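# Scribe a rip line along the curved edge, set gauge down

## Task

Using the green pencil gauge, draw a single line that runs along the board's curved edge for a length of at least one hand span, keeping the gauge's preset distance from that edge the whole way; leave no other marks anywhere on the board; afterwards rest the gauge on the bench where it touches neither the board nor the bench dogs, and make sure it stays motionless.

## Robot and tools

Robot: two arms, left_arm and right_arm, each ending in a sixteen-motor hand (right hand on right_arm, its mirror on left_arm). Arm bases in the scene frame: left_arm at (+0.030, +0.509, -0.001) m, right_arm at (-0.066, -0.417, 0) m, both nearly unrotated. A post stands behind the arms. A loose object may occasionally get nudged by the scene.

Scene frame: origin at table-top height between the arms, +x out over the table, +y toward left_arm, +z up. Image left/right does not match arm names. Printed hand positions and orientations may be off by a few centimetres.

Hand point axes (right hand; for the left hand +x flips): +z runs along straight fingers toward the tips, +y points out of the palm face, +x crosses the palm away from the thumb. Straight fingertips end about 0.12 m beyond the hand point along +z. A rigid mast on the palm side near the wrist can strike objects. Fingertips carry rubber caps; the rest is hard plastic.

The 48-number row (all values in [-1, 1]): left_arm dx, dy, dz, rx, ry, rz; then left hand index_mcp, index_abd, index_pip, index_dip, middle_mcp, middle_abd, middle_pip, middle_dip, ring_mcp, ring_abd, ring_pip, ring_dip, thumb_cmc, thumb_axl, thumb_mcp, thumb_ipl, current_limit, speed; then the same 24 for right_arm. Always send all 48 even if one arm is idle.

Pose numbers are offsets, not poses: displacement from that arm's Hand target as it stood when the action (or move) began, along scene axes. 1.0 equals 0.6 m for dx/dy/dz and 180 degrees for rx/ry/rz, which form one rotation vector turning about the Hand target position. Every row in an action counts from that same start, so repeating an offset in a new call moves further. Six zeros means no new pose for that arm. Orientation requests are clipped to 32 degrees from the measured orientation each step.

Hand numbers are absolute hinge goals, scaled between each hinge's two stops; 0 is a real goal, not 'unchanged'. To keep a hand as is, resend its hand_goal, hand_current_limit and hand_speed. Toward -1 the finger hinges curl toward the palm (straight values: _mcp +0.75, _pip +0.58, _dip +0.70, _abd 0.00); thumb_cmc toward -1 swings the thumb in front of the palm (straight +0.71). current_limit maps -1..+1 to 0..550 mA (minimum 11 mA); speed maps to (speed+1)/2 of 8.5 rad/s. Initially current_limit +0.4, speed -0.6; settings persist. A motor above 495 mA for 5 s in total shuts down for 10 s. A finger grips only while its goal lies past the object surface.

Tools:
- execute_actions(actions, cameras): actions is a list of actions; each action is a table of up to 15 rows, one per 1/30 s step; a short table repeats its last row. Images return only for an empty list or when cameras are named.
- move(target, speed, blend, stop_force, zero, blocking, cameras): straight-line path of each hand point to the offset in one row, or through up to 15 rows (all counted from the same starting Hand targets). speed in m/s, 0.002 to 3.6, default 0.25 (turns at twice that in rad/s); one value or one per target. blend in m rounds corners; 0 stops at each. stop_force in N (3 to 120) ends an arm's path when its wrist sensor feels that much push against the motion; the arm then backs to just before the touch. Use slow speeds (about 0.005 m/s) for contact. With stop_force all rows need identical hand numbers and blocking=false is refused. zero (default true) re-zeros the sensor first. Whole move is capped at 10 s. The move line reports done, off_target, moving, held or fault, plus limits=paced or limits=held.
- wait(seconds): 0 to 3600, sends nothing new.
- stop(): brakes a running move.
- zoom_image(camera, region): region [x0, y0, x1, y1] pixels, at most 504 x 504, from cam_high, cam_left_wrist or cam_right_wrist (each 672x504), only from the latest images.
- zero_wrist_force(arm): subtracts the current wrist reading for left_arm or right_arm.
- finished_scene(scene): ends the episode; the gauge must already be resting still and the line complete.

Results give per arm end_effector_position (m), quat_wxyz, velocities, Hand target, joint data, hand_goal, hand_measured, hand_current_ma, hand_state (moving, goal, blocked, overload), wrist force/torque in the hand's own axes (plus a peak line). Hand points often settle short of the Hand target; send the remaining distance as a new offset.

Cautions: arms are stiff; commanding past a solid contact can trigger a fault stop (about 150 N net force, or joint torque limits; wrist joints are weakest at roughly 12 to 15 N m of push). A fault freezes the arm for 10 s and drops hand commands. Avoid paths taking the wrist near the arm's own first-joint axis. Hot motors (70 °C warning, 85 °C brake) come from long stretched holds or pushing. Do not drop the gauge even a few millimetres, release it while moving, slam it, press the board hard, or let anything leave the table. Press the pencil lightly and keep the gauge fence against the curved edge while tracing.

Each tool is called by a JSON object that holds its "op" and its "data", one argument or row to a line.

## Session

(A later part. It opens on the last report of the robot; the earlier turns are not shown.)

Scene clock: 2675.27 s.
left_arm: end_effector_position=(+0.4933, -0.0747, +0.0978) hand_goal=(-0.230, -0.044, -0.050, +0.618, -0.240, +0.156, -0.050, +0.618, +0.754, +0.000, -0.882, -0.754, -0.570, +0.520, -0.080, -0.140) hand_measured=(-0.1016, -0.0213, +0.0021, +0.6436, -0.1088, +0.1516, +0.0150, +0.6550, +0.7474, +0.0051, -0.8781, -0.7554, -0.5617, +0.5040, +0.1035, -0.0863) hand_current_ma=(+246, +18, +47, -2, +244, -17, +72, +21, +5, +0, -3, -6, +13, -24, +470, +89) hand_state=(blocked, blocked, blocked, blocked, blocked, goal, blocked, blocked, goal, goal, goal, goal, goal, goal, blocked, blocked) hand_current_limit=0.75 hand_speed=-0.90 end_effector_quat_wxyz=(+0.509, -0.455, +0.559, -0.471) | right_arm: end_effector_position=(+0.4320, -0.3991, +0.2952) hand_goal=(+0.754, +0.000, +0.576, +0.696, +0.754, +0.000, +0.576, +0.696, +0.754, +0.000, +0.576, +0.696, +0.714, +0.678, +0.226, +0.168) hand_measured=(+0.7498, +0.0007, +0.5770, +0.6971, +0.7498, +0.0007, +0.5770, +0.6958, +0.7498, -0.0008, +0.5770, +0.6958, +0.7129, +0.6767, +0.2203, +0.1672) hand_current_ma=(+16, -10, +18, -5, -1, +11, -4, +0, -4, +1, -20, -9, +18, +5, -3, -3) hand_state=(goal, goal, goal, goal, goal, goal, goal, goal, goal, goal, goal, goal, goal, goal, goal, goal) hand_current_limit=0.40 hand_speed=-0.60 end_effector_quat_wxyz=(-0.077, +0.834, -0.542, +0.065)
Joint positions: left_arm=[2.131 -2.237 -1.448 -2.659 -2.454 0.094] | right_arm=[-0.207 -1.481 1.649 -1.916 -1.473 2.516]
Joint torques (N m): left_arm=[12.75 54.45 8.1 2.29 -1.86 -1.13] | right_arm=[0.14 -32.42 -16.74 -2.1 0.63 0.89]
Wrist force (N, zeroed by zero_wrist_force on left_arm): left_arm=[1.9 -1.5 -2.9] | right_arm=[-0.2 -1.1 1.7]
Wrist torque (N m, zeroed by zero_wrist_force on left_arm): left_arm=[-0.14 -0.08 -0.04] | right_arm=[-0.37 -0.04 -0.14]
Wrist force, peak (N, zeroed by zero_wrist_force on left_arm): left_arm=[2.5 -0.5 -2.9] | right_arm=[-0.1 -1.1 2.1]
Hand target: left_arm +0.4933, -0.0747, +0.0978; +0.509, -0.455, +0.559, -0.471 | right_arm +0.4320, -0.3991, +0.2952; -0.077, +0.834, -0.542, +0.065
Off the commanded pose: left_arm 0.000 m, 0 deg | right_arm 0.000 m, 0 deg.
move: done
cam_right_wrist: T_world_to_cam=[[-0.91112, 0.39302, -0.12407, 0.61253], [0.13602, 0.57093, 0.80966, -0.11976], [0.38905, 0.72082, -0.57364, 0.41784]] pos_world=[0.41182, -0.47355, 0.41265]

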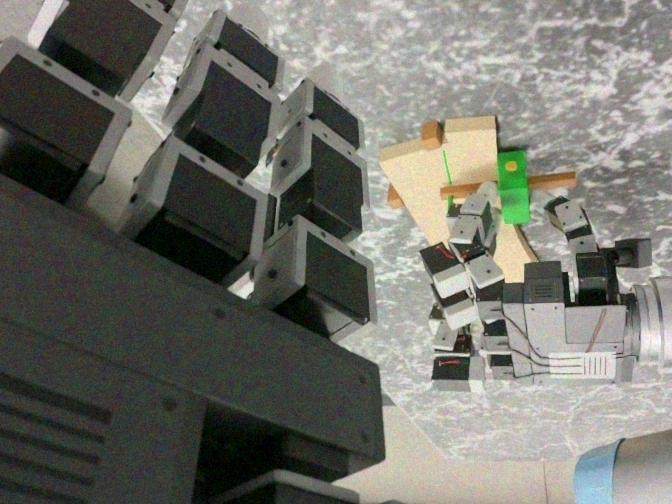

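{"op": "move", "data": {
  "target": [
    [0.0009,0.0173,0.0, 0,0,0.0053, -0.23,-0.045,-0.05,0.617,-0.24,0.155,-0.05,0.617,0.753,0,-0.883,-0.754,-0.571,0.52,-0.08,-0.14,0.75,-0.9, 0,0,0,0,0,0, 0.754,0,0.576,0.696,0.754,0,0.576,0.696,0.754,0,0.576,0.696,0.714,0.678,0.226,0.168,0.4,-0.6],
    [0.0018,0.0345,0.0, 0,0,0.0106, -0.23,-0.045,-0.05,0.617,-0.24,0.155,-0.05,0.617,0.753,0,-0.883,-0.754,-0.571,0.52,-0.08,-0.14,0.75,-0.9, 0,0,0,0,0,0, 0.754,0,0.576,0.696,0.754,0,0.576,0.696,0.754,0,0.576,0.696,0.714,0.678,0.226,0.168,0.4,-0.6]
  ],
  "speed": 0.015,
  "blend": 0.001,
  "cameras": ["cam_right_wrist"]
}}

{"op": "zoom_image", "data": {
  "camera": "cam_right_wrist",
  "region": [420, 130, 540, 230]
}}

Scene clock: 2686.37 s.
left_arm: end_effector_position=(+0.4943, -0.0540, +0.0978) hand_goal=(-0.230, -0.044, -0.050, +0.618, -0.240, +0.156, -0.050, +0.618, +0.754, +0.000, -0.882, -0.754, -0.570, +0.520, -0.080, -0.140) hand_measured=(-0.1016, -0.0198, +0.0021, +0.6436, -0.1076, +0.1516, +0.0162, +0.6550, +0.7462, +0.0051, -0.8794, -0.7554, -0.5617, +0.5061, +0.1025, -0.0853) hand_current_ma=(+236, +24, +20, -1, +257, -2, +62, +38, +11, -6, -18, -4, +9, -17, +476, +87) hand_state=(blocked, blocked, blocked, blocked, blocked, goal, blocked, blocked, goal, goal, goal, goal, goal, goal, blocked, blocked) hand_current_limit=0.75 hand_speed=-0.90 end_effector_quat_wxyz=(+0.517, -0.464, +0.551, -0.462) | right_arm: end_effector_position=(+0.4320, -0.3991, +0.2952) hand_goal=(+0.754, +0.000, +0.576, +0.696, +0.754, +0.000, +0.576, +0.696, +0.754, +0.000, +0.576, +0.696, +0.714, +0.678, +0.226, +0.168) hand_measured=(+0.7498, +0.0007, +0.5770, +0.6958, +0.7498, +0.0007, +0.5770, +0.6958, +0.7498, +0.0007, +0.5757, +0.6958, +0.7142, +0.6777, +0.2203, +0.1681) hand_current_ma=(-2, +4, +8, +0, -12, +3, -8, -1, -4, +10, -23, -2, -2, +9, +1, +6) hand_state=(goal, goal, goal, goal, goal, goal, goal, goal, goal, goal, goal, goal, goal, goal, goal, goal) hand_current_limit=0.40 hand_speed=-0.60 end_effector_quat_wxyz=(-0.077, +0.834, -0.542, +0.065)
Joint positions: left_arm=[2.145 -2.212 -1.491 -2.642 -2.473 0.092] | right_arm=[-0.207 -1.481 1.649 -1.916 -1.473 2.516]
Joint torques (N m): left_arm=[12.21 54.82 8.32 2.33 -1.77 -1.18] | right_arm=[-0.16 -32.62 -18.12 -1.99 0.61 0.73]
Wrist force (N, zeroed by zero_wrist_force on left_arm): left_arm=[0.8 -0.4 -1.8] | right_arm=[-0.2 -1.2 1.8]
Wrist torque (N m, zeroed by zero_wrist_force on left_arm): left_arm=[-0.07 0.03 0.00] | right_arm=[-0.39 -0.04 -0.14]
Wrist force, peak (N, zeroed by zero_wrist_force on left_arm): left_arm=[2.3 -2.0 -2.9] | right_arm=[-0.3 -1.3 2.0]
Hand target: left_arm +0.4943, -0.0540, +0.0978; +0.517, -0.464, +0.551, -0.462 | right_arm +0.4320, -0.3991, +0.2952; -0.077, +0.834, -0.542, +0.065
Off the commanded pose: left_arm 0.000 m, 0 deg | right_arm 0.000 m, 0 deg.
move: done
cam_right_wrist: T_world_to_cam=[[-0.91112, 0.39302, -0.12407, 0.61253], [0.13602, 0.57093, 0.80966, -0.11976], [0.38905, 0.72082, -0.57364, 0.41784]] pos_world=[0.41182, -0.47355, 0.41265]

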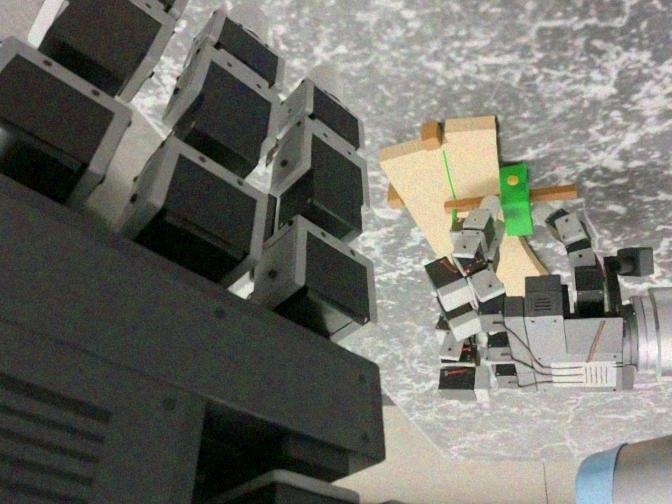

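Scaled by 4.200 from the camera's image (finer frame: 960x720).

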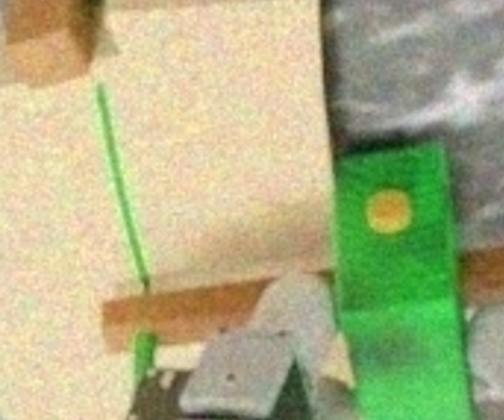

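{"op": "move", "data": {
  "target": [
    [0.0008,0.0173,-0.0002, 0,0,0.0053, -0.23,-0.045,-0.05,0.617,-0.24,0.155,-0.05,0.617,0.753,0,-0.883,-0.754,-0.571,0.52,-0.08,-0.14,0.75,-0.9, 0,0,0,0,0,0, 0.754,0,0.576,0.696,0.754,0,0.576,0.696,0.754,0,0.576,0.696,0.714,0.678,0.226,0.168,0.4,-0.6],
    [0.0011,0.0345,-0.0003, 0,0,0.0107, -0.23,-0.045,-0.05,0.617,-0.24,0.155,-0.05,0.617,0.753,0,-0.883,-0.754,-0.571,0.52,-0.08,-0.14,0.75,-0.9, 0,0,0,0,0,0, 0.754,0,0.576,0.696,0.754,0,0.576,0.696,0.754,0,0.576,0.696,0.714,0.678,0.226,0.168,0.4,-0.6]
  ],
  "speed": 0.015,
  "blend": 0.001,
  "cameras": ["cam_right_wrist"]
}}

{"op": "zoom_image", "data": {
  "camera": "cam_right_wrist",
  "region": [420, 140, 540, 240]
}}

Scene clock: 2699.00 s.
left_arm: end_effector_position=(+0.4950, -0.0333, +0.0976) hand_goal=(-0.230, -0.044, -0.050, +0.618, -0.240, +0.156, -0.050, +0.618, +0.754, +0.000, -0.882, -0.754, -0.570, +0.520, -0.080, -0.140) hand_measured=(-0.1016, -0.0184, +0.0021, +0.6448, -0.1076, +0.1545, +0.0162, +0.6537, +0.7474, +0.0065, -0.8781, -0.7554, -0.5592, +0.5050, +0.1025, -0.0844) hand_current_ma=(+225, +19, +40, +12, +248, -5, +71, +34, +18, +17, -15, +2, +4, -21, +476, +84) hand_state=(blocked, blocked, blocked, blocked, blocked, goal, blocked, blocked, goal, goal, goal, goal, goal, goal, blocked, blocked) hand_current_limit=0.75 hand_speed=-0.90 end_effector_quat_wxyz=(+0.525, -0.473, +0.543, -0.453) | right_arm: end_effector_position=(+0.4320, -0.3991, +0.2952) hand_goal=(+0.754, +0.000, +0.576, +0.696, +0.754, +0.000, +0.576, +0.696, +0.754, +0.000, +0.576, +0.696, +0.714, +0.678, +0.226, +0.168) hand_measured=(+0.7498, +0.0007, +0.5757, +0.6971, +0.7498, -0.0008, +0.5757, +0.6958, +0.7498, +0.0007, +0.5770, +0.6971, +0.7129, +0.6777, +0.2203, +0.1681) hand_current_ma=(+8, +5, +9, -2, -9, +7, -9, -1, +12, -19, -3, +4, +12, +4, -6, +16) hand_state=(goal, goal, goal, goal, goal, goal, goal, goal, goal, goal, goal, goal, goal, goal, goal, goal) hand_current_limit=0.40 hand_speed=-0.60 end_effector_quat_wxyz=(-0.077, +0.834, -0.542, +0.065)
Joint positions: left_arm=[2.159 -2.189 -1.533 -2.625 -2.493 0.09] | right_arm=[-0.207 -1.481 1.649 -1.916 -1.473 2.516]
Joint torques (N m): left_arm=[13.35 52.4 6.08 2.49 -2.06 -0.97] | right_arm=[0.08 -31.81 -18 -2.19 0.48 0.83]
Wrist force (N, zeroed by zero_wrist_force on left_arm): left_arm=[2.4 -1.0 -3.4] | right_arm=[-0.3 -0.9 1.7]
Wrist torque (N m, zeroed by zero_wrist_force on left_arm): left_arm=[-0.07 -0.12 -0.06] | right_arm=[-0.35 -0.03 -0.15]
Wrist force, peak (N, zeroed by zero_wrist_force on left_arm): left_arm=[2.0 -1.6 -3.5] | right_arm=[-0.2 -1.3 2.0]
Hand target: left_arm +0.4950, -0.0333, +0.0976; +0.525, -0.473, +0.543, -0.453 | right_arm +0.4320, -0.3991, +0.2952; -0.077, +0.834, -0.542, +0.065
Off the commanded pose: left_arm 0.000 m, 0 deg | right_arm 0.000 m, 0 deg.
move: done
cam_right_wrist: T_world_to_cam=[[-0.91112, 0.39302, -0.12407, 0.61253], [0.13602, 0.57093, 0.80966, -0.11976], [0.38905, 0.72082, -0.57364, 0.41784]] pos_world=[0.41182, -0.47355, 0.41265]

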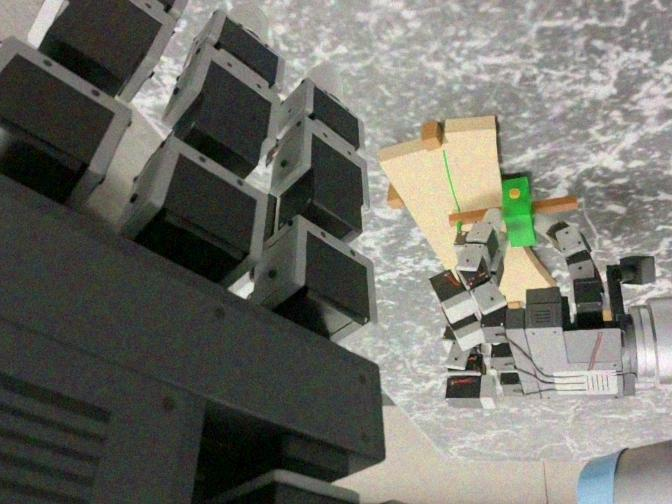

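Scaled by 4.200 from the camera's image (finer frame: 960x720).

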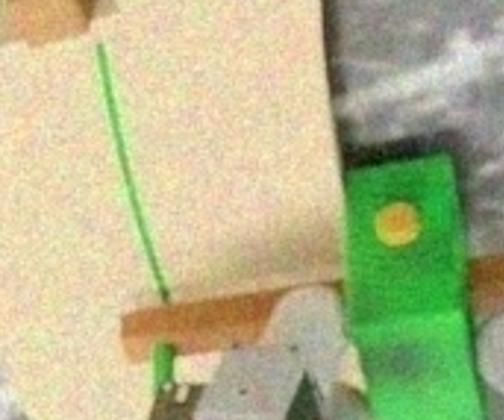

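{"op": "move", "data": {
  "target": [
    [-0.0001,0.0173,0.0, 0,0,0.0053, -0.23,-0.045,-0.05,0.617,-0.24,0.155,-0.05,0.617,0.753,0,-0.883,-0.754,-0.571,0.52,-0.08,-0.14,0.75,-0.9, 0,0,0,0,0,0, 0.754,0,0.576,0.696,0.754,0,0.576,0.696,0.754,0,0.576,0.696,0.714,0.678,0.226,0.168,0.4,-0.6],
    [-0.0004,0.0345,0.0, 0,0,0.0107, -0.23,-0.045,-0.05,0.617,-0.24,0.155,-0.05,0.617,0.753,0,-0.883,-0.754,-0.571,0.52,-0.08,-0.14,0.75,-0.9, 0,0,0,0,0,0, 0.754,0,0.576,0.696,0.754,0,0.576,0.696,0.754,0,0.576,0.696,0.714,0.678,0.226,0.168,0.4,-0.6]
  ],
  "speed": 0.015,
  "blend": 0.001,
  "cameras": ["cam_right_wrist"]
}}

{"op": "zoom_image", "data": {
  "camera": "cam_right_wrist",
  "region": [420, 150, 540, 250]
}}

Scene clock: 2707.63 s.
left_arm: end_effector_position=(+0.4948, -0.0126, +0.0976) hand_goal=(-0.230, -0.044, -0.050, +0.618, -0.240, +0.156, -0.050, +0.618, +0.754, +0.000, -0.882, -0.754, -0.570, +0.520, -0.080, -0.140) hand_measured=(-0.1016, -0.0169, +0.0021, +0.6436, -0.1076, +0.1560, +0.0150, +0.6550, +0.7474, +0.0065, -0.8781, -0.7554, -0.5592, +0.5040, +0.1035, -0.0853) hand_current_ma=(+234, +24, +42, -1, +253, -10, +73, +27, +18, +8, -13, -1, -4, -21, +451, +86) hand_state=(blocked, blocked, blocked, blocked, blocked, goal, blocked, blocked, goal, goal, goal, goal, goal, goal, blocked, blocked) hand_current_limit=0.75 hand_speed=-0.90 end_effector_quat_wxyz=(+0.532, -0.483, +0.535, -0.445) | right_arm: end_effector_position=(+0.4320, -0.3991, +0.2952) hand_goal=(+0.754, +0.000, +0.576, +0.696, +0.754, +0.000, +0.576, +0.696, +0.754, +0.000, +0.576, +0.696, +0.714, +0.678, +0.226, +0.168) hand_measured=(+0.7511, -0.0008, +0.5770, +0.6958, +0.7498, +0.0007, +0.5770, +0.6958, +0.7498, +0.0007, +0.5770, +0.6958, +0.7142, +0.6777, +0.2203, +0.1681) hand_current_ma=(+5, +3, -3, -9, -3, +4, -5, -12, +8, -10, -18, -5, +9, +10, +7, +9) hand_state=(goal, goal, goal, goal, goal, goal, goal, goal, goal, goal, goal, goal, goal, goal, goal, goal) hand_current_limit=0.40 hand_speed=-0.60 end_effector_quat_wxyz=(-0.077, +0.834, -0.542, +0.065)
Joint positions: left_arm=[2.173 -2.165 -1.575 -2.609 -2.513 0.088] | right_arm=[-0.207 -1.481 1.649 -1.916 -1.473 2.516]
Joint torques (N m): left_arm=[12.87 50.99 7.28 2.31 -1.89 -1.15] | right_arm=[1.22 -33.22 -17.7 -2.04 0.8 0.91]
Wrist force (N, zeroed by zero_wrist_force on left_arm): left_arm=[1.8 -1.2 -2.9] | right_arm=[-0.2 -1.1 1.9]
Wrist torque (N m, zeroed by zero_wrist_force on left_arm): left_arm=[-0.05 -0.10 -0.03] | right_arm=[-0.39 -0.04 -0.15]
Wrist force, peak (N, zeroed by zero_wrist_force on left_arm): left_arm=[3.1 -1.1 -3.4] | right_arm=[-0.3 -1.4 1.9]
Hand target: left_arm +0.4948, -0.0126, +0.0976; +0.532, -0.483, +0.535, -0.445 | right_arm +0.4320, -0.3991, +0.2952; -0.077, +0.834, -0.542, +0.065
Off the commanded pose: left_arm 0.000 m, 0 deg | right_arm 0.000 m, 0 deg.
move: done
cam_right_wrist: T_world_to_cam=[[-0.91112, 0.39302, -0.12407, 0.61253], [0.13602, 0.57093, 0.80966, -0.11976], [0.38905, 0.72082, -0.57364, 0.41784]] pos_world=[0.41182, -0.47355, 0.41265]

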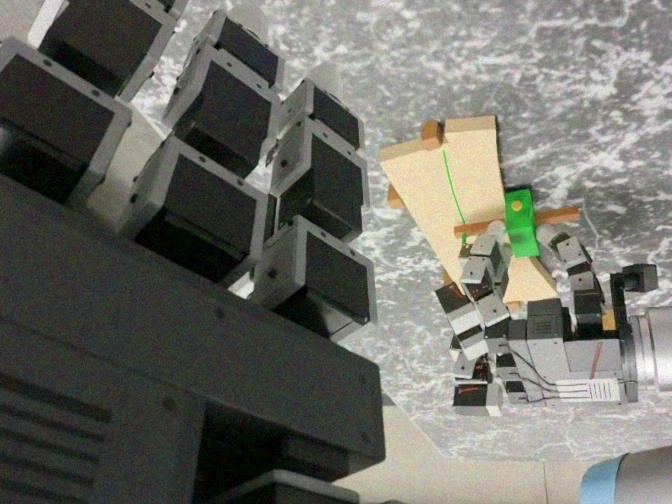

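Scaled by 4.200 from the camera's image (finer frame: 960x720).

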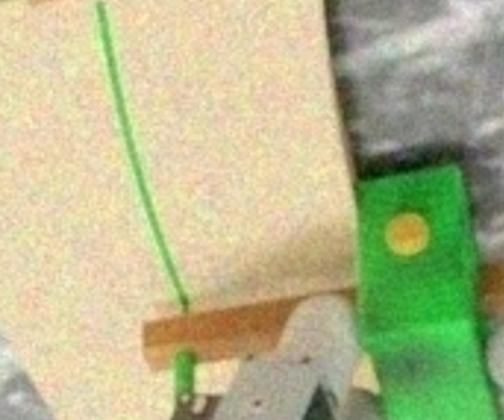

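{"op": "move", "data": {
  "target": [
    [-0.0005,0.0173,0.0, 0,0,0.0053, -0.23,-0.045,-0.05,0.617,-0.24,0.155,-0.05,0.617,0.753,0,-0.883,-0.754,-0.571,0.52,-0.08,-0.14,0.75,-0.9, 0,0,0,0,0,0, 0.754,0,0.576,0.696,0.754,0,0.576,0.696,0.754,0,0.576,0.696,0.714,0.678,0.226,0.168,0.4,-0.6],
    [-0.0014,0.0345,0.0, 0,0,0.0106, -0.23,-0.045,-0.05,0.617,-0.24,0.155,-0.05,0.617,0.753,0,-0.883,-0.754,-0.571,0.52,-0.08,-0.14,0.75,-0.9, 0,0,0,0,0,0, 0.754,0,0.576,0.696,0.754,0,0.576,0.696,0.754,0,0.576,0.696,0.714,0.678,0.226,0.168,0.4,-0.6]
  ],
  "speed": 0.015,
  "blend": 0.001,
  "cameras": ["cam_right_wrist"]
}}

{"op": "zoom_image", "data": {
  "camera": "cam_right_wrist",
  "region": [420, 160, 540, 260]
}}

Scene clock: 2716.07 s.
left_arm: end_effector_position=(+0.4939, +0.0081, +0.0976) hand_goal=(-0.230, -0.044, -0.050, +0.618, -0.240, +0.156, -0.050, +0.618, +0.754, +0.000, -0.882, -0.754, -0.570, +0.520, -0.080, -0.140) hand_measured=(-0.1016, -0.0169, -0.0004, +0.6448, -0.1088, +0.1560, +0.0150, +0.6537, +0.7462, +0.0065, -0.8781, -0.7554, -0.5592, +0.5050, +0.1025, -0.0853) hand_current_ma=(+227, +13, +42, +7, +231, +12, +80, +24, +3, +6, -5, -8, -1, -12, +457, +82) hand_state=(blocked, blocked, blocked, blocked, blocked, goal, blocked, blocked, goal, goal, goal, goal, goal, goal, blocked, blocked) hand_current_limit=0.75 hand_speed=-0.90 end_effector_quat_wxyz=(+0.539, -0.491, +0.527, -0.436) | right_arm: end_effector_position=(+0.4320, -0.3991, +0.2952) hand_goal=(+0.754, +0.000, +0.576, +0.696, +0.754, +0.000, +0.576, +0.696, +0.754, +0.000, +0.576, +0.696, +0.714, +0.678, +0.226, +0.168) hand_measured=(+0.7498, +0.0007, +0.5770, +0.6958, +0.7498, +0.0007, +0.5770, +0.6958, +0.7498, +0.0007, +0.5770, +0.6958, +0.7129, +0.6767, +0.2203, +0.1681) hand_current_ma=(+1, -11, +9, +17, -4, +2, -14, -5, +2, -1, -4, -4, +4, +6, -2, +4) hand_state=(goal, goal, goal, goal, goal, goal, goal, goal, goal, goal, goal, goal, goal, goal, goal, goal) hand_current_limit=0.40 hand_speed=-0.60 end_effector_quat_wxyz=(-0.077, +0.834, -0.542, +0.065)
Joint positions: left_arm=[2.186 -2.141 -1.617 -2.593 -2.532 0.086] | right_arm=[-0.207 -1.481 1.649 -1.916 -1.473 2.516]
Joint torques (N m): left_arm=[13.5 50.8 6.29 2.19 -1.99 -0.82] | right_arm=[0.29 -32.99 -17.98 -1.97 0.64 0.79]
Wrist force (N, zeroed by zero_wrist_force on left_arm): left_arm=[2.8 -0.3 -3.4] | right_arm=[-0.2 -1.3 1.9]
Wrist torque (N m, zeroed by zero_wrist_force on left_arm): left_arm=[-0.03 -0.15 -0.04] | right_arm=[-0.41 -0.05 -0.15]
Wrist force, peak (N, zeroed by zero_wrist_force on left_arm): left_arm=[2.6 -0.7 -3.6] | right_arm=[-0.4 -1.3 2.1]
Hand target: left_arm +0.4939, +0.0081, +0.0976; +0.539, -0.491, +0.527, -0.436 | right_arm +0.4320, -0.3991, +0.2952; -0.077, +0.834, -0.542, +0.065
Off the commanded pose: left_arm 0.000 m, 0 deg | right_arm 0.000 m, 0 deg.
move: done
cam_right_wrist: T_world_to_cam=[[-0.91112, 0.39302, -0.12407, 0.61253], [0.13602, 0.57093, 0.80966, -0.11976], [0.38905, 0.72082, -0.57364, 0.41784]] pos_world=[0.41182, -0.47355, 0.41265]

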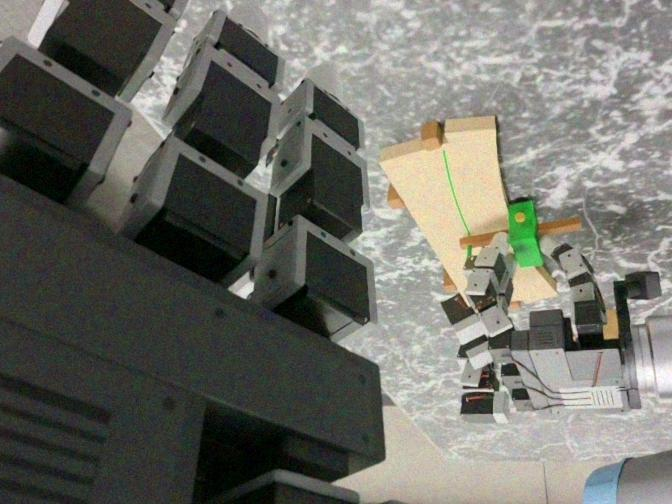

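Scaled by 4.200 from the camera's image (finer frame: 960x720).

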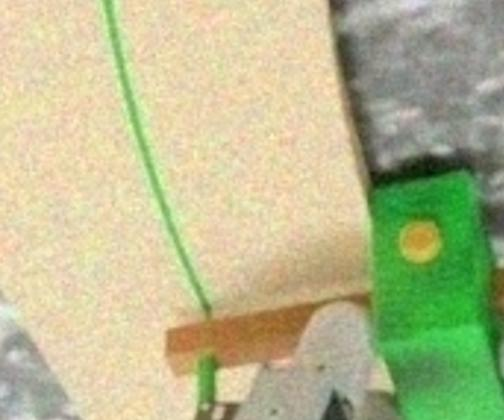

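{"op": "move", "data": {
  "target": [
    [-0.0012,0.0173,-0.0002, 0,0,0.0053, -0.23,-0.045,-0.05,0.617,-0.24,0.155,-0.05,0.617,0.753,0,-0.883,-0.754,-0.571,0.52,-0.08,-0.14,0.75,-0.9, 0,0,0,0,0,0, 0.754,0,0.576,0.696,0.754,0,0.576,0.696,0.754,0,0.576,0.696,0.714,0.678,0.226,0.168,0.4,-0.6],
    [-0.0027,0.0346,-0.0004, 0,0,0.0106, -0.23,-0.045,-0.05,0.617,-0.24,0.155,-0.05,0.617,0.753,0,-0.883,-0.754,-0.571,0.52,-0.08,-0.14,0.75,-0.9, 0,0,0,0,0,0, 0.754,0,0.576,0.696,0.754,0,0.576,0.696,0.754,0,0.576,0.696,0.714,0.678,0.226,0.168,0.4,-0.6]
  ],
  "speed": 0.015,
  "blend": 0.001,
  "cameras": ["cam_right_wrist"]
}}

{"op": "zoom_image", "data": {
  "camera": "cam_right_wrist",
  "region": [420, 170, 540, 270]
}}

Scene clock: 2724.90 s.
left_arm: end_effector_position=(+0.4923, +0.0288, +0.0974) hand_goal=(-0.230, -0.044, -0.050, +0.618, -0.240, +0.156, -0.050, +0.618, +0.754, +0.000, -0.882, -0.754, -0.570, +0.520, -0.080, -0.140) hand_measured=(-0.1016, -0.0169, +0.0008, +0.6423, -0.1088, +0.1574, +0.0150, +0.6550, +0.7462, +0.0065, -0.8781, -0.7554, -0.5554, +0.5050, +0.1035, -0.0844) hand_current_ma=(+239, +35, +32, +2, +233, -6, +76, +30, -4, -3, -1, -5, +14, -16, +480, +89) hand_state=(blocked, blocked, blocked, blocked, blocked, goal, blocked, blocked, goal, goal, goal, goal, goal, goal, blocked, blocked) hand_current_limit=0.75 hand_speed=-0.90 end_effector_quat_wxyz=(+0.547, -0.500, +0.519, -0.427) | right_arm: end_effector_position=(+0.4320, -0.3991, +0.2952) hand_goal=(+0.754, +0.000, +0.576, +0.696, +0.754, +0.000, +0.576, +0.696, +0.754, +0.000, +0.576, +0.696, +0.714, +0.678, +0.226, +0.168) hand_measured=(+0.7498, -0.0008, +0.5770, +0.6958, +0.7498, -0.0008, +0.5770, +0.6958, +0.7498, +0.0007, +0.5770, +0.6958, +0.7129, +0.6767, +0.2203, +0.1681) hand_current_ma=(+3, -4, +16, +10, -2, +17, +4, -7, -1, -11, -14, -12, -4, +6, -3, +6) hand_state=(goal, goal, goal, goal, goal, goal, goal, goal, goal, goal, goal, goal, goal, goal, goal, goal) hand_current_limit=0.40 hand_speed=-0.60 end_effector_quat_wxyz=(-0.077, +0.834, -0.542, +0.065)
Joint positions: left_arm=[2.2 -2.117 -1.658 -2.578 -2.552 0.084] | right_arm=[-0.207 -1.481 1.649 -1.916 -1.473 2.516]
Joint torques (N m): left_arm=[14.03 49.38 6.84 2.17 -2.13 -0.99] | right_arm=[0.51 -32.41 -17.66 -1.84 0.61 0.64]
Wrist force (N, zeroed by zero_wrist_force on left_arm): left_arm=[3.1 -1.6 -4.0] | right_arm=[-0.2 -1.3 1.8]
Wrist torque (N m, zeroed by zero_wrist_force on left_arm): left_arm=[-0.10 -0.19 -0.01] | right_arm=[-0.40 -0.04 -0.15]
Wrist force, peak (N, zeroed by zero_wrist_force on left_arm): left_arm=[3.2 -1.3 -4.2] | right_arm=[-0.2 -1.3 2.3]
Hand target: left_arm +0.4923, +0.0289, +0.0974; +0.547, -0.500, +0.519, -0.427 | right_arm +0.4320, -0.3991, +0.2952; -0.077, +0.834, -0.542, +0.065
Off the commanded pose: left_arm 0.000 m, 0 deg | right_arm 0.000 m, 0 deg.
move: done
cam_right_wrist: T_world_to_cam=[[-0.91112, 0.39302, -0.12407, 0.61253], [0.13602, 0.57093, 0.80966, -0.11976], [0.38905, 0.72082, -0.57364, 0.41784]] pos_world=[0.41182, -0.47355, 0.41265]

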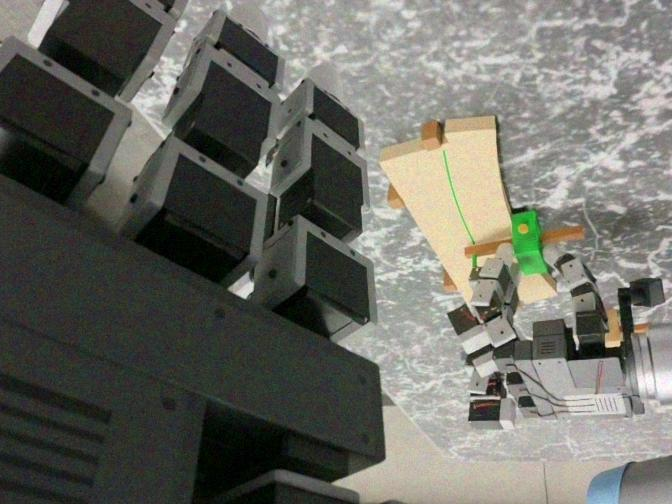

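Scaled by 4.200 from the camera's image (finer frame: 960x720).

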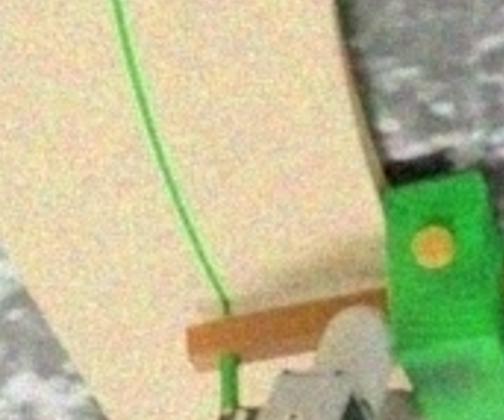

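{"op": "move", "data": {
  "target": [
    [-0.0021,0.0172,0.0, 0,0,0.0053, -0.23,-0.045,-0.05,0.617,-0.24,0.155,-0.05,0.617,0.753,0,-0.883,-0.754,-0.571,0.52,-0.08,-0.14,0.75,-0.9, 0,0,0,0,0,0, 0.754,0,0.576,0.696,0.754,0,0.576,0.696,0.754,0,0.576,0.696,0.714,0.678,0.226,0.168,0.4,-0.6],
    [-0.0043,0.0344,0.0, 0,0,0.0106, -0.23,-0.045,-0.05,0.617,-0.24,0.155,-0.05,0.617,0.753,0,-0.883,-0.754,-0.571,0.52,-0.08,-0.14,0.75,-0.9, 0,0,0,0,0,0, 0.754,0,0.576,0.696,0.754,0,0.576,0.696,0.754,0,0.576,0.696,0.714,0.678,0.226,0.168,0.4,-0.6]
  ],
  "speed": 0.015,
  "blend": 0.001,
  "cameras": ["cam_right_wrist"]
}}

{"op": "zoom_image", "data": {
  "camera": "cam_right_wrist",
  "region": [420, 180, 540, 280]
}}

Scene clock: 2734.13 s.
left_arm: end_effector_position=(+0.4897, +0.0495, +0.0974) hand_goal=(-0.230, -0.044, -0.050, +0.618, -0.240, +0.156, -0.050, +0.618, +0.754, +0.000, -0.882, -0.754, -0.570, +0.520, -0.080, -0.140) hand_measured=(-0.1016, -0.0169, +0.0021, +0.6436, -0.1088, +0.1560, +0.0162, +0.6550, +0.7474, +0.0065, -0.8781, -0.7567, -0.5554, +0.5061, +0.1035, -0.0844) hand_current_ma=(+239, +13, +45, +11, +240, -12, +82, +21, -6, +11, -14, -13, +11, -17, +477, +100) hand_state=(blocked, blocked, blocked, blocked, blocked, goal, blocked, blocked, goal, goal, goal, goal, goal, goal, blocked, blocked) hand_current_limit=0.75 hand_speed=-0.90 end_effector_quat_wxyz=(+0.554, -0.509, +0.510, -0.417) | right_arm: end_effector_position=(+0.4320, -0.3991, +0.2952) hand_goal=(+0.754, +0.000, +0.576, +0.696, +0.754, +0.000, +0.576, +0.696, +0.754, +0.000, +0.576, +0.696, +0.714, +0.678, +0.226, +0.168) hand_measured=(+0.7498, +0.0007, +0.5770, +0.6958, +0.7498, -0.0008, +0.5770, +0.6958, +0.7498, +0.0007, +0.5770, +0.6958, +0.7129, +0.6767, +0.2203, +0.1681) hand_current_ma=(+6, -2, +8, -11, +3, +8, -11, +13, +4, -12, -13, +0, -2, -1, -8, +5) hand_state=(goal, goal, goal, goal, goal, goal, goal, goal, goal, goal, goal, goal, goal, goal, goal, goal) hand_current_limit=0.40 hand_speed=-0.60 end_effector_quat_wxyz=(-0.077, +0.834, -0.542, +0.065)
Joint positions: left_arm=[2.213 -2.092 -1.7 -2.563 -2.572 0.081] | right_arm=[-0.207 -1.481 1.649 -1.916 -1.473 2.516]
Joint torques (N m): left_arm=[12.35 48.99 5.55 2.22 -2.02 -1.25] | right_arm=[0.05 -33.36 -17.01 -2.03 0.68 0.7]
Wrist force (N, zeroed by zero_wrist_force on left_arm): left_arm=[1.4 -1.5 -2.7] | right_arm=[-0.3 -1.3 1.8]
Wrist torque (N m, zeroed by zero_wrist_force on left_arm): left_arm=[-0.08 -0.06 -0.01] | right_arm=[-0.39 -0.04 -0.15]
Wrist force, peak (N, zeroed by zero_wrist_force on left_arm): left_arm=[3.1 -2.0 -4.1] | right_arm=[-0.4 -1.3 2.1]
Hand target: left_arm +0.4897, +0.0495, +0.0974; +0.554, -0.509, +0.510, -0.417 | right_arm +0.4320, -0.3991, +0.2952; -0.077, +0.834, -0.542, +0.065
Off the commanded pose: left_arm 0.000 m, 0 deg | right_arm 0.000 m, 0 deg.
move: done
cam_right_wrist: T_world_to_cam=[[-0.91112, 0.39302, -0.12407, 0.61253], [0.13602, 0.57093, 0.80966, -0.11976], [0.38905, 0.72082, -0.57364, 0.41784]] pos_world=[0.41182, -0.47355, 0.41265]

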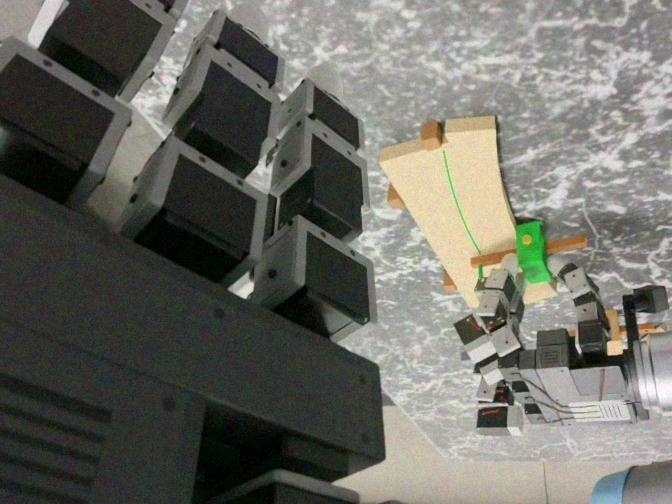

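Scaled by 4.200 from the camera's image (finer frame: 960x720).

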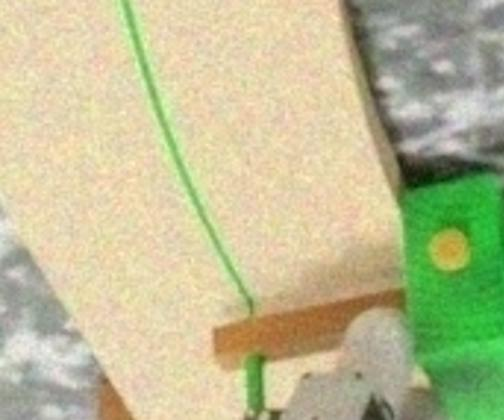

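{"op": "move", "data": {
  "target": [
    [-0.0023,0.0173,0.0, 0,0,0.0052, -0.23,-0.045,-0.05,0.617,-0.24,0.155,-0.05,0.617,0.753,0,-0.883,-0.754,-0.571,0.52,-0.08,-0.14,0.75,-0.9, 0,0,0,0,0,0, 0.754,0,0.576,0.696,0.754,0,0.576,0.696,0.754,0,0.576,0.696,0.714,0.678,0.226,0.168,0.4,-0.6],
    [-0.0050,0.0345,0.0, 0,0,0.0104, -0.23,-0.045,-0.05,0.617,-0.24,0.155,-0.05,0.617,0.753,0,-0.883,-0.754,-0.571,0.52,-0.08,-0.14,0.75,-0.9, 0,0,0,0,0,0, 0.754,0,0.576,0.696,0.754,0,0.576,0.696,0.754,0,0.576,0.696,0.714,0.678,0.226,0.168,0.4,-0.6]
  ],
  "speed": 0.015,
  "blend": 0.001,
  "cameras": ["cam_high","cam_right_wrist"]
}}

{"op": "zoom_image", "data": {
  "camera": "cam_right_wrist",
  "region": [440, 190, 560, 290]
}}

{"op": "zoom_image", "data": {
  "camera": "cam_high",
  "region": [290, 220, 420, 350]
}}

Scene clock: 2754.27 s.
left_arm: end_effector_position=(+0.4867, +0.0702, +0.0974) hand_goal=(-0.230, -0.044, -0.050, +0.618, -0.240, +0.156, -0.050, +0.618, +0.754, +0.000, -0.882, -0.754, -0.570, +0.520, -0.080, -0.140) hand_measured=(-0.1016, -0.0169, +0.0021, +0.6436, -0.1112, +0.1560, +0.0162, +0.6563, +0.7462, +0.0065, -0.8781, -0.7554, -0.5529, +0.5061, +0.1035, -0.0834) hand_current_ma=(+230, +19, +28, +11, +224, -20, +71, +39, +16, +7, -11, -16, -2, -8, +474, +93) hand_state=(blocked, blocked, blocked, blocked, blocked, goal, blocked, blocked, goal, goal, goal, goal, goal, goal, blocked, blocked) hand_current_limit=0.75 hand_speed=-0.90 end_effector_quat_wxyz=(+0.560, -0.517, +0.502, -0.408) | right_arm: end_effector_position=(+0.4320, -0.3991, +0.2952) hand_goal=(+0.754, +0.000, +0.576, +0.696, +0.754, +0.000, +0.576, +0.696, +0.754, +0.000, +0.576, +0.696, +0.714, +0.678, +0.226, +0.168) hand_measured=(+0.7498, +0.0007, +0.5770, +0.6958, +0.7498, -0.0008, +0.5770, +0.6971, +0.7498, +0.0007, +0.5770, +0.6958, +0.7142, +0.6767, +0.2203, +0.1681) hand_current_ma=(+14, +3, +10, +1, -4, -5, -7, -16, +5, -16, -18, -1, +5, -1, -6, +19) hand_state=(goal, goal, goal, goal, goal, goal, goal, goal, goal, goal, goal, goal, goal, goal, goal, goal) hand_current_limit=0.40 hand_speed=-0.60 end_effector_quat_wxyz=(-0.077, +0.834, -0.542, +0.065)
Joint positions: left_arm=[2.227 -2.067 -1.741 -2.548 -2.591 0.078] | right_arm=[-0.207 -1.481 1.649 -1.916 -1.473 2.516]
Joint torques (N m): left_arm=[13.42 47.44 5.87 2.03 -2.04 -0.96] | right_arm=[0.66 -33.23 -17.8 -1.84 0.8 0.65]
Wrist force (N, zeroed by zero_wrist_force on left_arm): left_arm=[2.8 -0.7 -3.7] | right_arm=[-0.4 -1.3 1.8]
Wrist torque (N m, zeroed by zero_wrist_force on left_arm): left_arm=[-0.05 -0.12 -0.07] | right_arm=[-0.39 -0.01 -0.17]
Wrist force, peak (N, zeroed by zero_wrist_force on left_arm): left_arm=[2.8 -0.7 -3.7] | right_arm=[-0.5 -1.3 2.0]
Hand target: left_arm +0.4867, +0.0702, +0.0974; +0.560, -0.517, +0.502, -0.408 | right_arm +0.4320, -0.3991, +0.2952; -0.077, +0.834, -0.542, +0.065
Off the commanded pose: left_arm 0.000 m, 0 deg | right_arm 0.000 m, 0 deg.
move: done
cam_right_wrist: T_world_to_cam=[[-0.91112, 0.39302, -0.12407, 0.61253], [0.13602, 0.57093, 0.80966, -0.11976], [0.38905, 0.72082, -0.57364, 0.41784]] pos_world=[0.41182, -0.47355, 0.41265]

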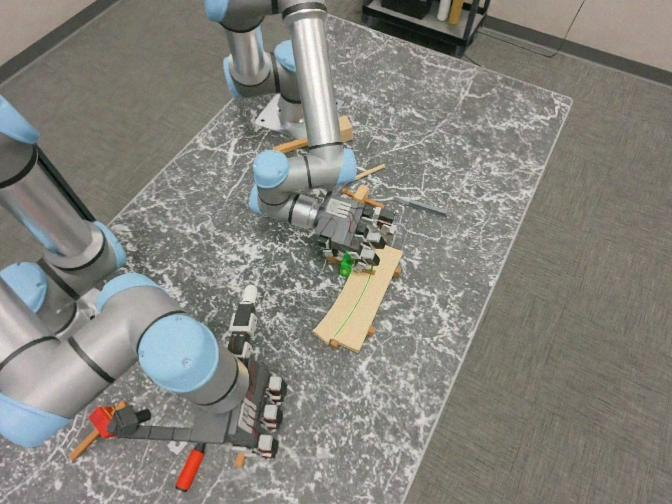

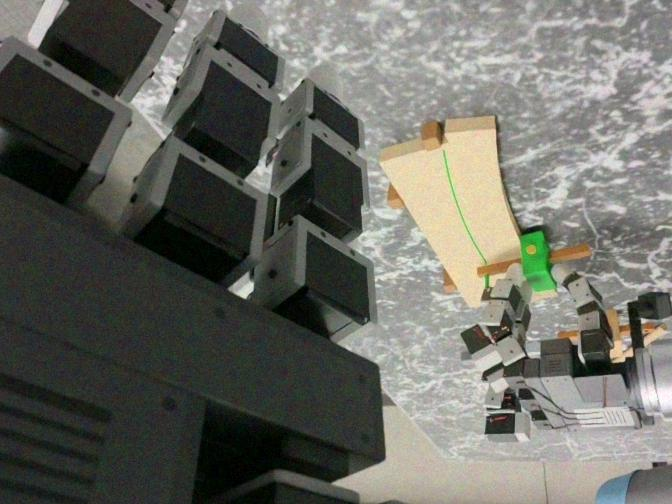

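Scaled by 4.200 from the camera's image (finer frame: 960x720).

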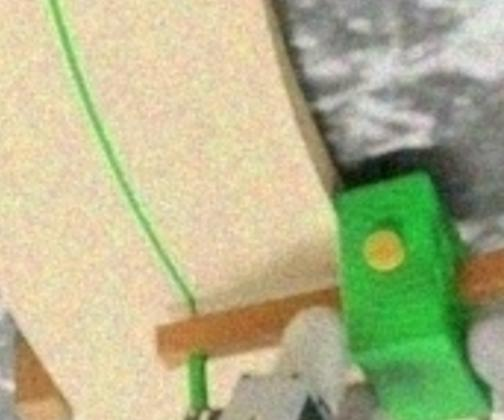

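Scaled by 3.877 from the camera's image (finer frame: 960x720).

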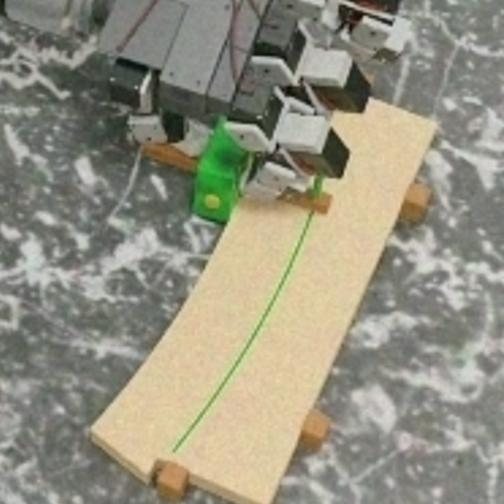

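{"op": "move", "data": {
  "target": [
    [-0.0031,0.0172,-0.0001, 0,0,0.0052, -0.23,-0.045,-0.05,0.617,-0.24,0.155,-0.05,0.617,0.753,0,-0.883,-0.754,-0.571,0.52,-0.08,-0.14,0.75,-0.9, 0,0,0,0,0,0, 0.754,0,0.576,0.696,0.754,0,0.576,0.696,0.754,0,0.576,0.696,0.714,0.678,0.226,0.168,0.4,-0.6],
    [-0.0066,0.0343,-0.0002, 0,0,0.0103, -0.23,-0.045,-0.05,0.617,-0.24,0.155,-0.05,0.617,0.753,0,-0.883,-0.754,-0.571,0.52,-0.08,-0.14,0.75,-0.9, 0,0,0,0,0,0, 0.754,0,0.576,0.696,0.754,0,0.576,0.696,0.754,0,0.576,0.696,0.714,0.678,0.226,0.168,0.4,-0.6]
  ],
  "speed": 0.015,
  "blend": 0.001,
  "cameras": ["cam_high","cam_right_wrist"]
}}

{"op": "zoom_image", "data": {
  "camera": "cam_right_wrist",
  "region": [440, 200, 560, 300]
}}

{"op": "zoom_image", "data": {
  "camera": "cam_high",
  "region": [320, 180, 420, 280]
}}

Scene clock: 2765.90 s.
left_arm: end_effector_position=(+0.4828, +0.0908, +0.0973) hand_goal=(-0.230, -0.044, -0.050, +0.618, -0.240, +0.156, -0.050, +0.618, +0.754, +0.000, -0.882, -0.754, -0.570, +0.520, -0.080, -0.140) hand_measured=(-0.1016, -0.0169, +0.0008, +0.6436, -0.1088, +0.1560, +0.0162, +0.6563, +0.7462, +0.0065, -0.8781, -0.7567, -0.5542, +0.5061, +0.1035, -0.0825) hand_current_ma=(+227, +24, +32, +4, +242, -13, +78, +28, +12, +4, -10, -2, +10, +3, +475, +93) hand_state=(blocked, blocked, blocked, blocked, blocked, goal, blocked, blocked, goal, goal, goal, goal, goal, goal, blocked, blocked) hand_current_limit=0.75 hand_speed=-0.90 end_effector_quat_wxyz=(+0.567, -0.525, +0.494, -0.399) | right_arm: end_effector_position=(+0.4320, -0.3991, +0.2952) hand_goal=(+0.754, +0.000, +0.576, +0.696, +0.754, +0.000, +0.576, +0.696, +0.754, +0.000, +0.576, +0.696, +0.714, +0.678, +0.226, +0.168) hand_measured=(+0.7511, +0.0007, +0.5757, +0.6958, +0.7498, -0.0008, +0.5770, +0.6958, +0.7498, +0.0007, +0.5770, +0.6958, +0.7129, +0.6777, +0.2193, +0.1672) hand_current_ma=(+12, -2, +0, -12, -8, +7, -7, -9, +15, -12, +4, -12, +4, +7, -9, +0) hand_state=(goal, goal, goal, goal, goal, goal, goal, goal, goal, goal, goal, goal, goal, goal, goal, goal) hand_current_limit=0.40 hand_speed=-0.60 end_effector_quat_wxyz=(-0.077, +0.834, -0.542, +0.065)
Joint positions: left_arm=[2.241 -2.042 -1.782 -2.534 -2.61 0.076] | right_arm=[-0.207 -1.481 1.649 -1.916 -1.473 2.516]
Joint torques (N m): left_arm=[13.16 45.51 5.63 2.11 -2.04 -1.14] | right_arm=[0.3 -32.44 -17.01 -1.7 0.75 0.46]
Wrist force (N, zeroed by zero_wrist_force on left_arm): left_arm=[1.7 -1.4 -3.4] | right_arm=[-0.3 -1.4 1.8]
Wrist torque (N m, zeroed by zero_wrist_force on left_arm): left_arm=[-0.07 -0.04 -0.10] | right_arm=[-0.42 -0.03 -0.16]
Wrist force, peak (N, zeroed by zero_wrist_force on left_arm): left_arm=[2.7 -1.9 -3.7] | right_arm=[-0.5 -1.4 1.9]
Hand target: left_arm +0.4828, +0.0908, +0.0973; +0.567, -0.525, +0.494, -0.399 | right_arm +0.4320, -0.3991, +0.2952; -0.077, +0.834, -0.542, +0.065
Off the commanded pose: left_arm 0.000 m, 0 deg | right_arm 0.000 m, 0 deg.
move: done
cam_right_wrist: T_world_to_cam=[[-0.91112, 0.39302, -0.12407, 0.61253], [0.13602, 0.57093, 0.80966, -0.11976], [0.38905, 0.72082, -0.57364, 0.41784]] pos_world=[0.41182, -0.47355, 0.41265]

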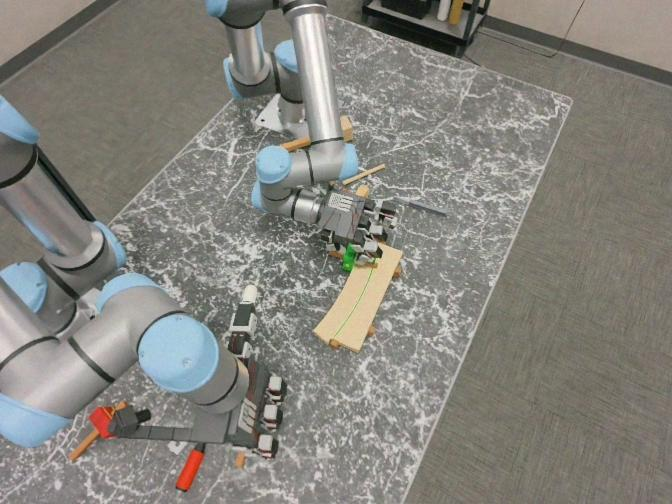

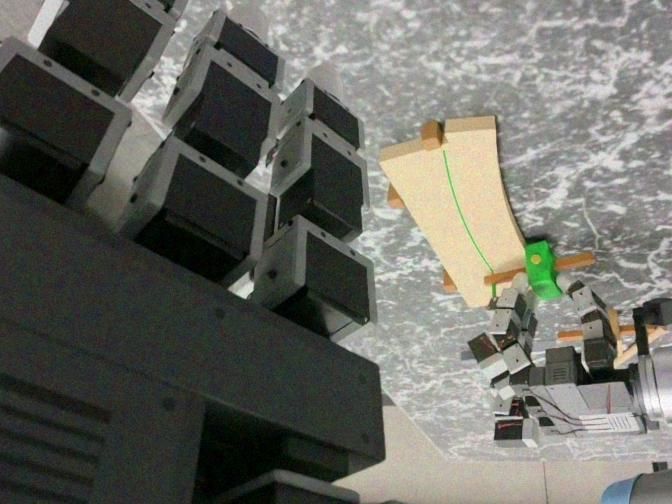

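Scaled by 4.200 from the camera's image (finer frame: 960x720).

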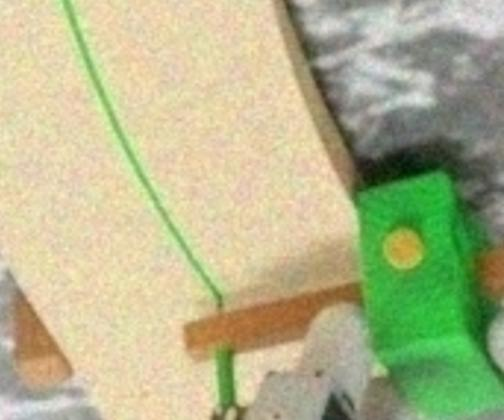

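Scaled by 5.040 from the camera's image (finer frame: 960x720).

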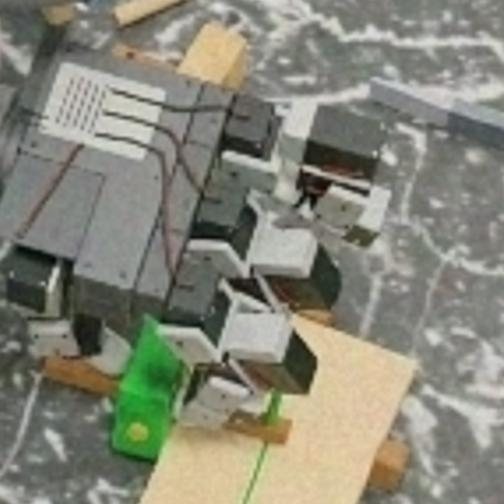

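{"op": "move", "data": {
  "target": [
    [-0.0035,0.0172,0.0, 0,0,0.0051, -0.23,-0.045,-0.05,0.617,-0.24,0.155,-0.05,0.617,0.753,0,-0.883,-0.754,-0.571,0.52,-0.08,-0.14,0.75,-0.9, 0,0,0,0,0,0, 0.754,0,0.576,0.696,0.754,0,0.576,0.696,0.754,0,0.576,0.696,0.714,0.678,0.226,0.168,0.4,-0.6],
    [-0.0074,0.0345,0.0, 0,0,0.0102, -0.23,-0.045,-0.05,0.617,-0.24,0.155,-0.05,0.617,0.753,0,-0.883,-0.754,-0.571,0.52,-0.08,-0.14,0.75,-0.9, 0,0,0,0,0,0, 0.754,0,0.576,0.696,0.754,0,0.576,0.696,0.754,0,0.576,0.696,0.714,0.678,0.226,0.168,0.4,-0.6]
  ],
  "speed": 0.015,
  "blend": 0.001,
  "cameras": ["cam_high","cam_right_wrist"]
}}

{"op": "zoom_image", "data": {
  "camera": "cam_right_wrist",
  "region": [450, 200, 570, 300]
}}

{"op": "zoom_image", "data": {
  "camera": "cam_high",
  "region": [320, 180, 420, 280]
}}

Scene clock: 2780.27 s.
left_arm: end_effector_position=(+0.4783, +0.1114, +0.0973) hand_goal=(-0.230, -0.044, -0.050, +0.618, -0.240, +0.156, -0.050, +0.618, +0.754, +0.000, -0.882, -0.754, -0.570, +0.520, -0.080, -0.140) hand_measured=(-0.1028, -0.0154, +0.0008, +0.6436, -0.1100, +0.1574, +0.0175, +0.6563, +0.7462, +0.0065, -0.8781, -0.7554, -0.5517, +0.5050, +0.1025, -0.0834) hand_current_ma=(+230, +18, +41, +1, +241, -9, +78, +36, -9, +4, -13, -10, +14, -9, +466, +105) hand_state=(blocked, blocked, blocked, blocked, blocked, goal, blocked, blocked, goal, goal, goal, goal, goal, goal, blocked, blocked) hand_current_limit=0.75 hand_speed=-0.90 end_effector_quat_wxyz=(+0.573, -0.533, +0.485, -0.390) | right_arm: end_effector_position=(+0.4320, -0.3991, +0.2952) hand_goal=(+0.754, +0.000, +0.576, +0.696, +0.754, +0.000, +0.576, +0.696, +0.754, +0.000, +0.576, +0.696, +0.714, +0.678, +0.226, +0.168) hand_measured=(+0.7498, +0.0007, +0.5770, +0.6958, +0.7511, +0.0007, +0.5770, +0.6958, +0.7498, -0.0008, +0.5770, +0.6958, +0.7129, +0.6777, +0.2203, +0.1672) hand_current_ma=(+17, +0, -4, -6, +7, +19, -5, +11, +3, -17, -17, +7, +11, +12, -4, +8) hand_state=(goal, goal, goal, goal, goal, goal, goal, goal, goal, goal, goal, goal, goal, goal, goal, goal) hand_current_limit=0.40 hand_speed=-0.60 end_effector_quat_wxyz=(-0.077, +0.834, -0.542, +0.065)
Joint positions: left_arm=[2.255 -2.017 -1.824 -2.521 -2.628 0.073] | right_arm=[-0.207 -1.481 1.649 -1.916 -1.473 2.516]
Joint torques (N m): left_arm=[13.88 44.01 5.2 1.77 -2.21 -1.05] | right_arm=[0.31 -32.4 -17.39 -1.79 0.62 0.53]
Wrist force (N, zeroed by zero_wrist_force on left_arm): left_arm=[3.0 -1.4 -3.7] | right_arm=[-0.4 -1.0 2.0]
Wrist torque (N m, zeroed by zero_wrist_force on left_arm): left_arm=[-0.08 -0.15 -0.08] | right_arm=[-0.38 -0.03 -0.15]
Wrist force, peak (N, zeroed by zero_wrist_force on left_arm): left_arm=[3.0 -1.4 -3.7] | right_arm=[-0.3 -1.3 2.1]
Hand target: left_arm +0.4783, +0.1115, +0.0973; +0.573, -0.533, +0.485, -0.390 | right_arm +0.4320, -0.3991, +0.2952; -0.077, +0.834, -0.542, +0.065
Off the commanded pose: left_arm 0.000 m, 0 deg | right_arm 0.000 m, 0 deg.
move: done
cam_right_wrist: T_world_to_cam=[[-0.91112, 0.39302, -0.12407, 0.61253], [0.13602, 0.57093, 0.80966, -0.11976], [0.38905, 0.72082, -0.57364, 0.41784]] pos_world=[0.41182, -0.47355, 0.41265]

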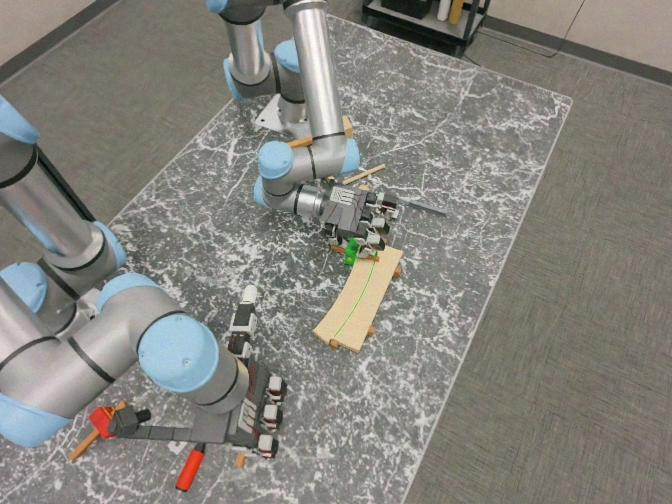

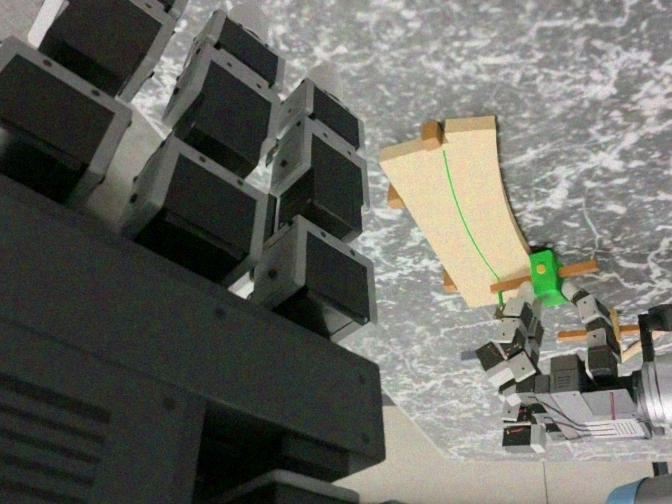

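Scaled by 4.200 from the camera's image (finer frame: 960x720).

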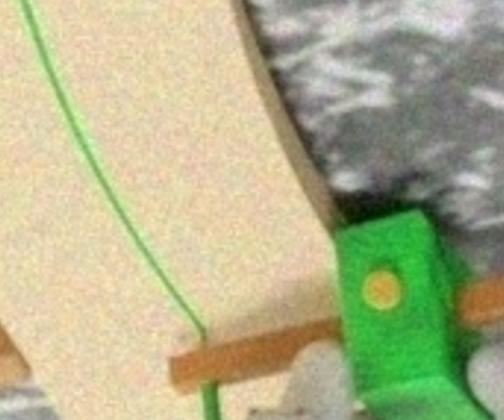

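Scaled by 5.040 from the camera's image (finer frame: 960x720).

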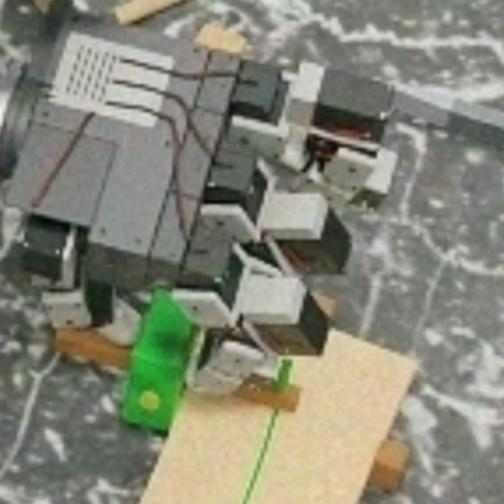

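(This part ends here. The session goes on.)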